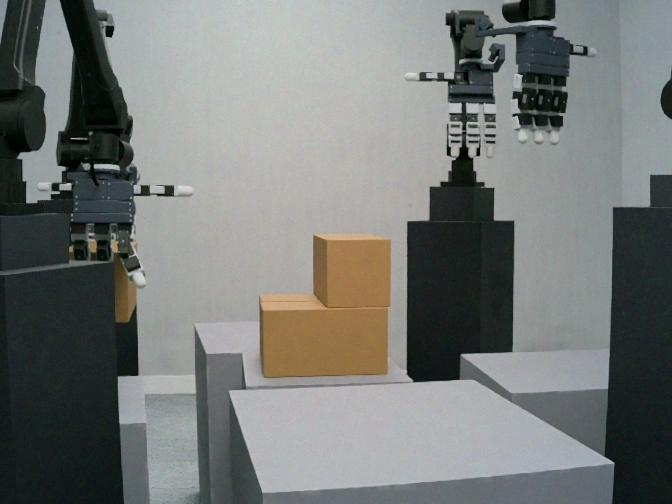

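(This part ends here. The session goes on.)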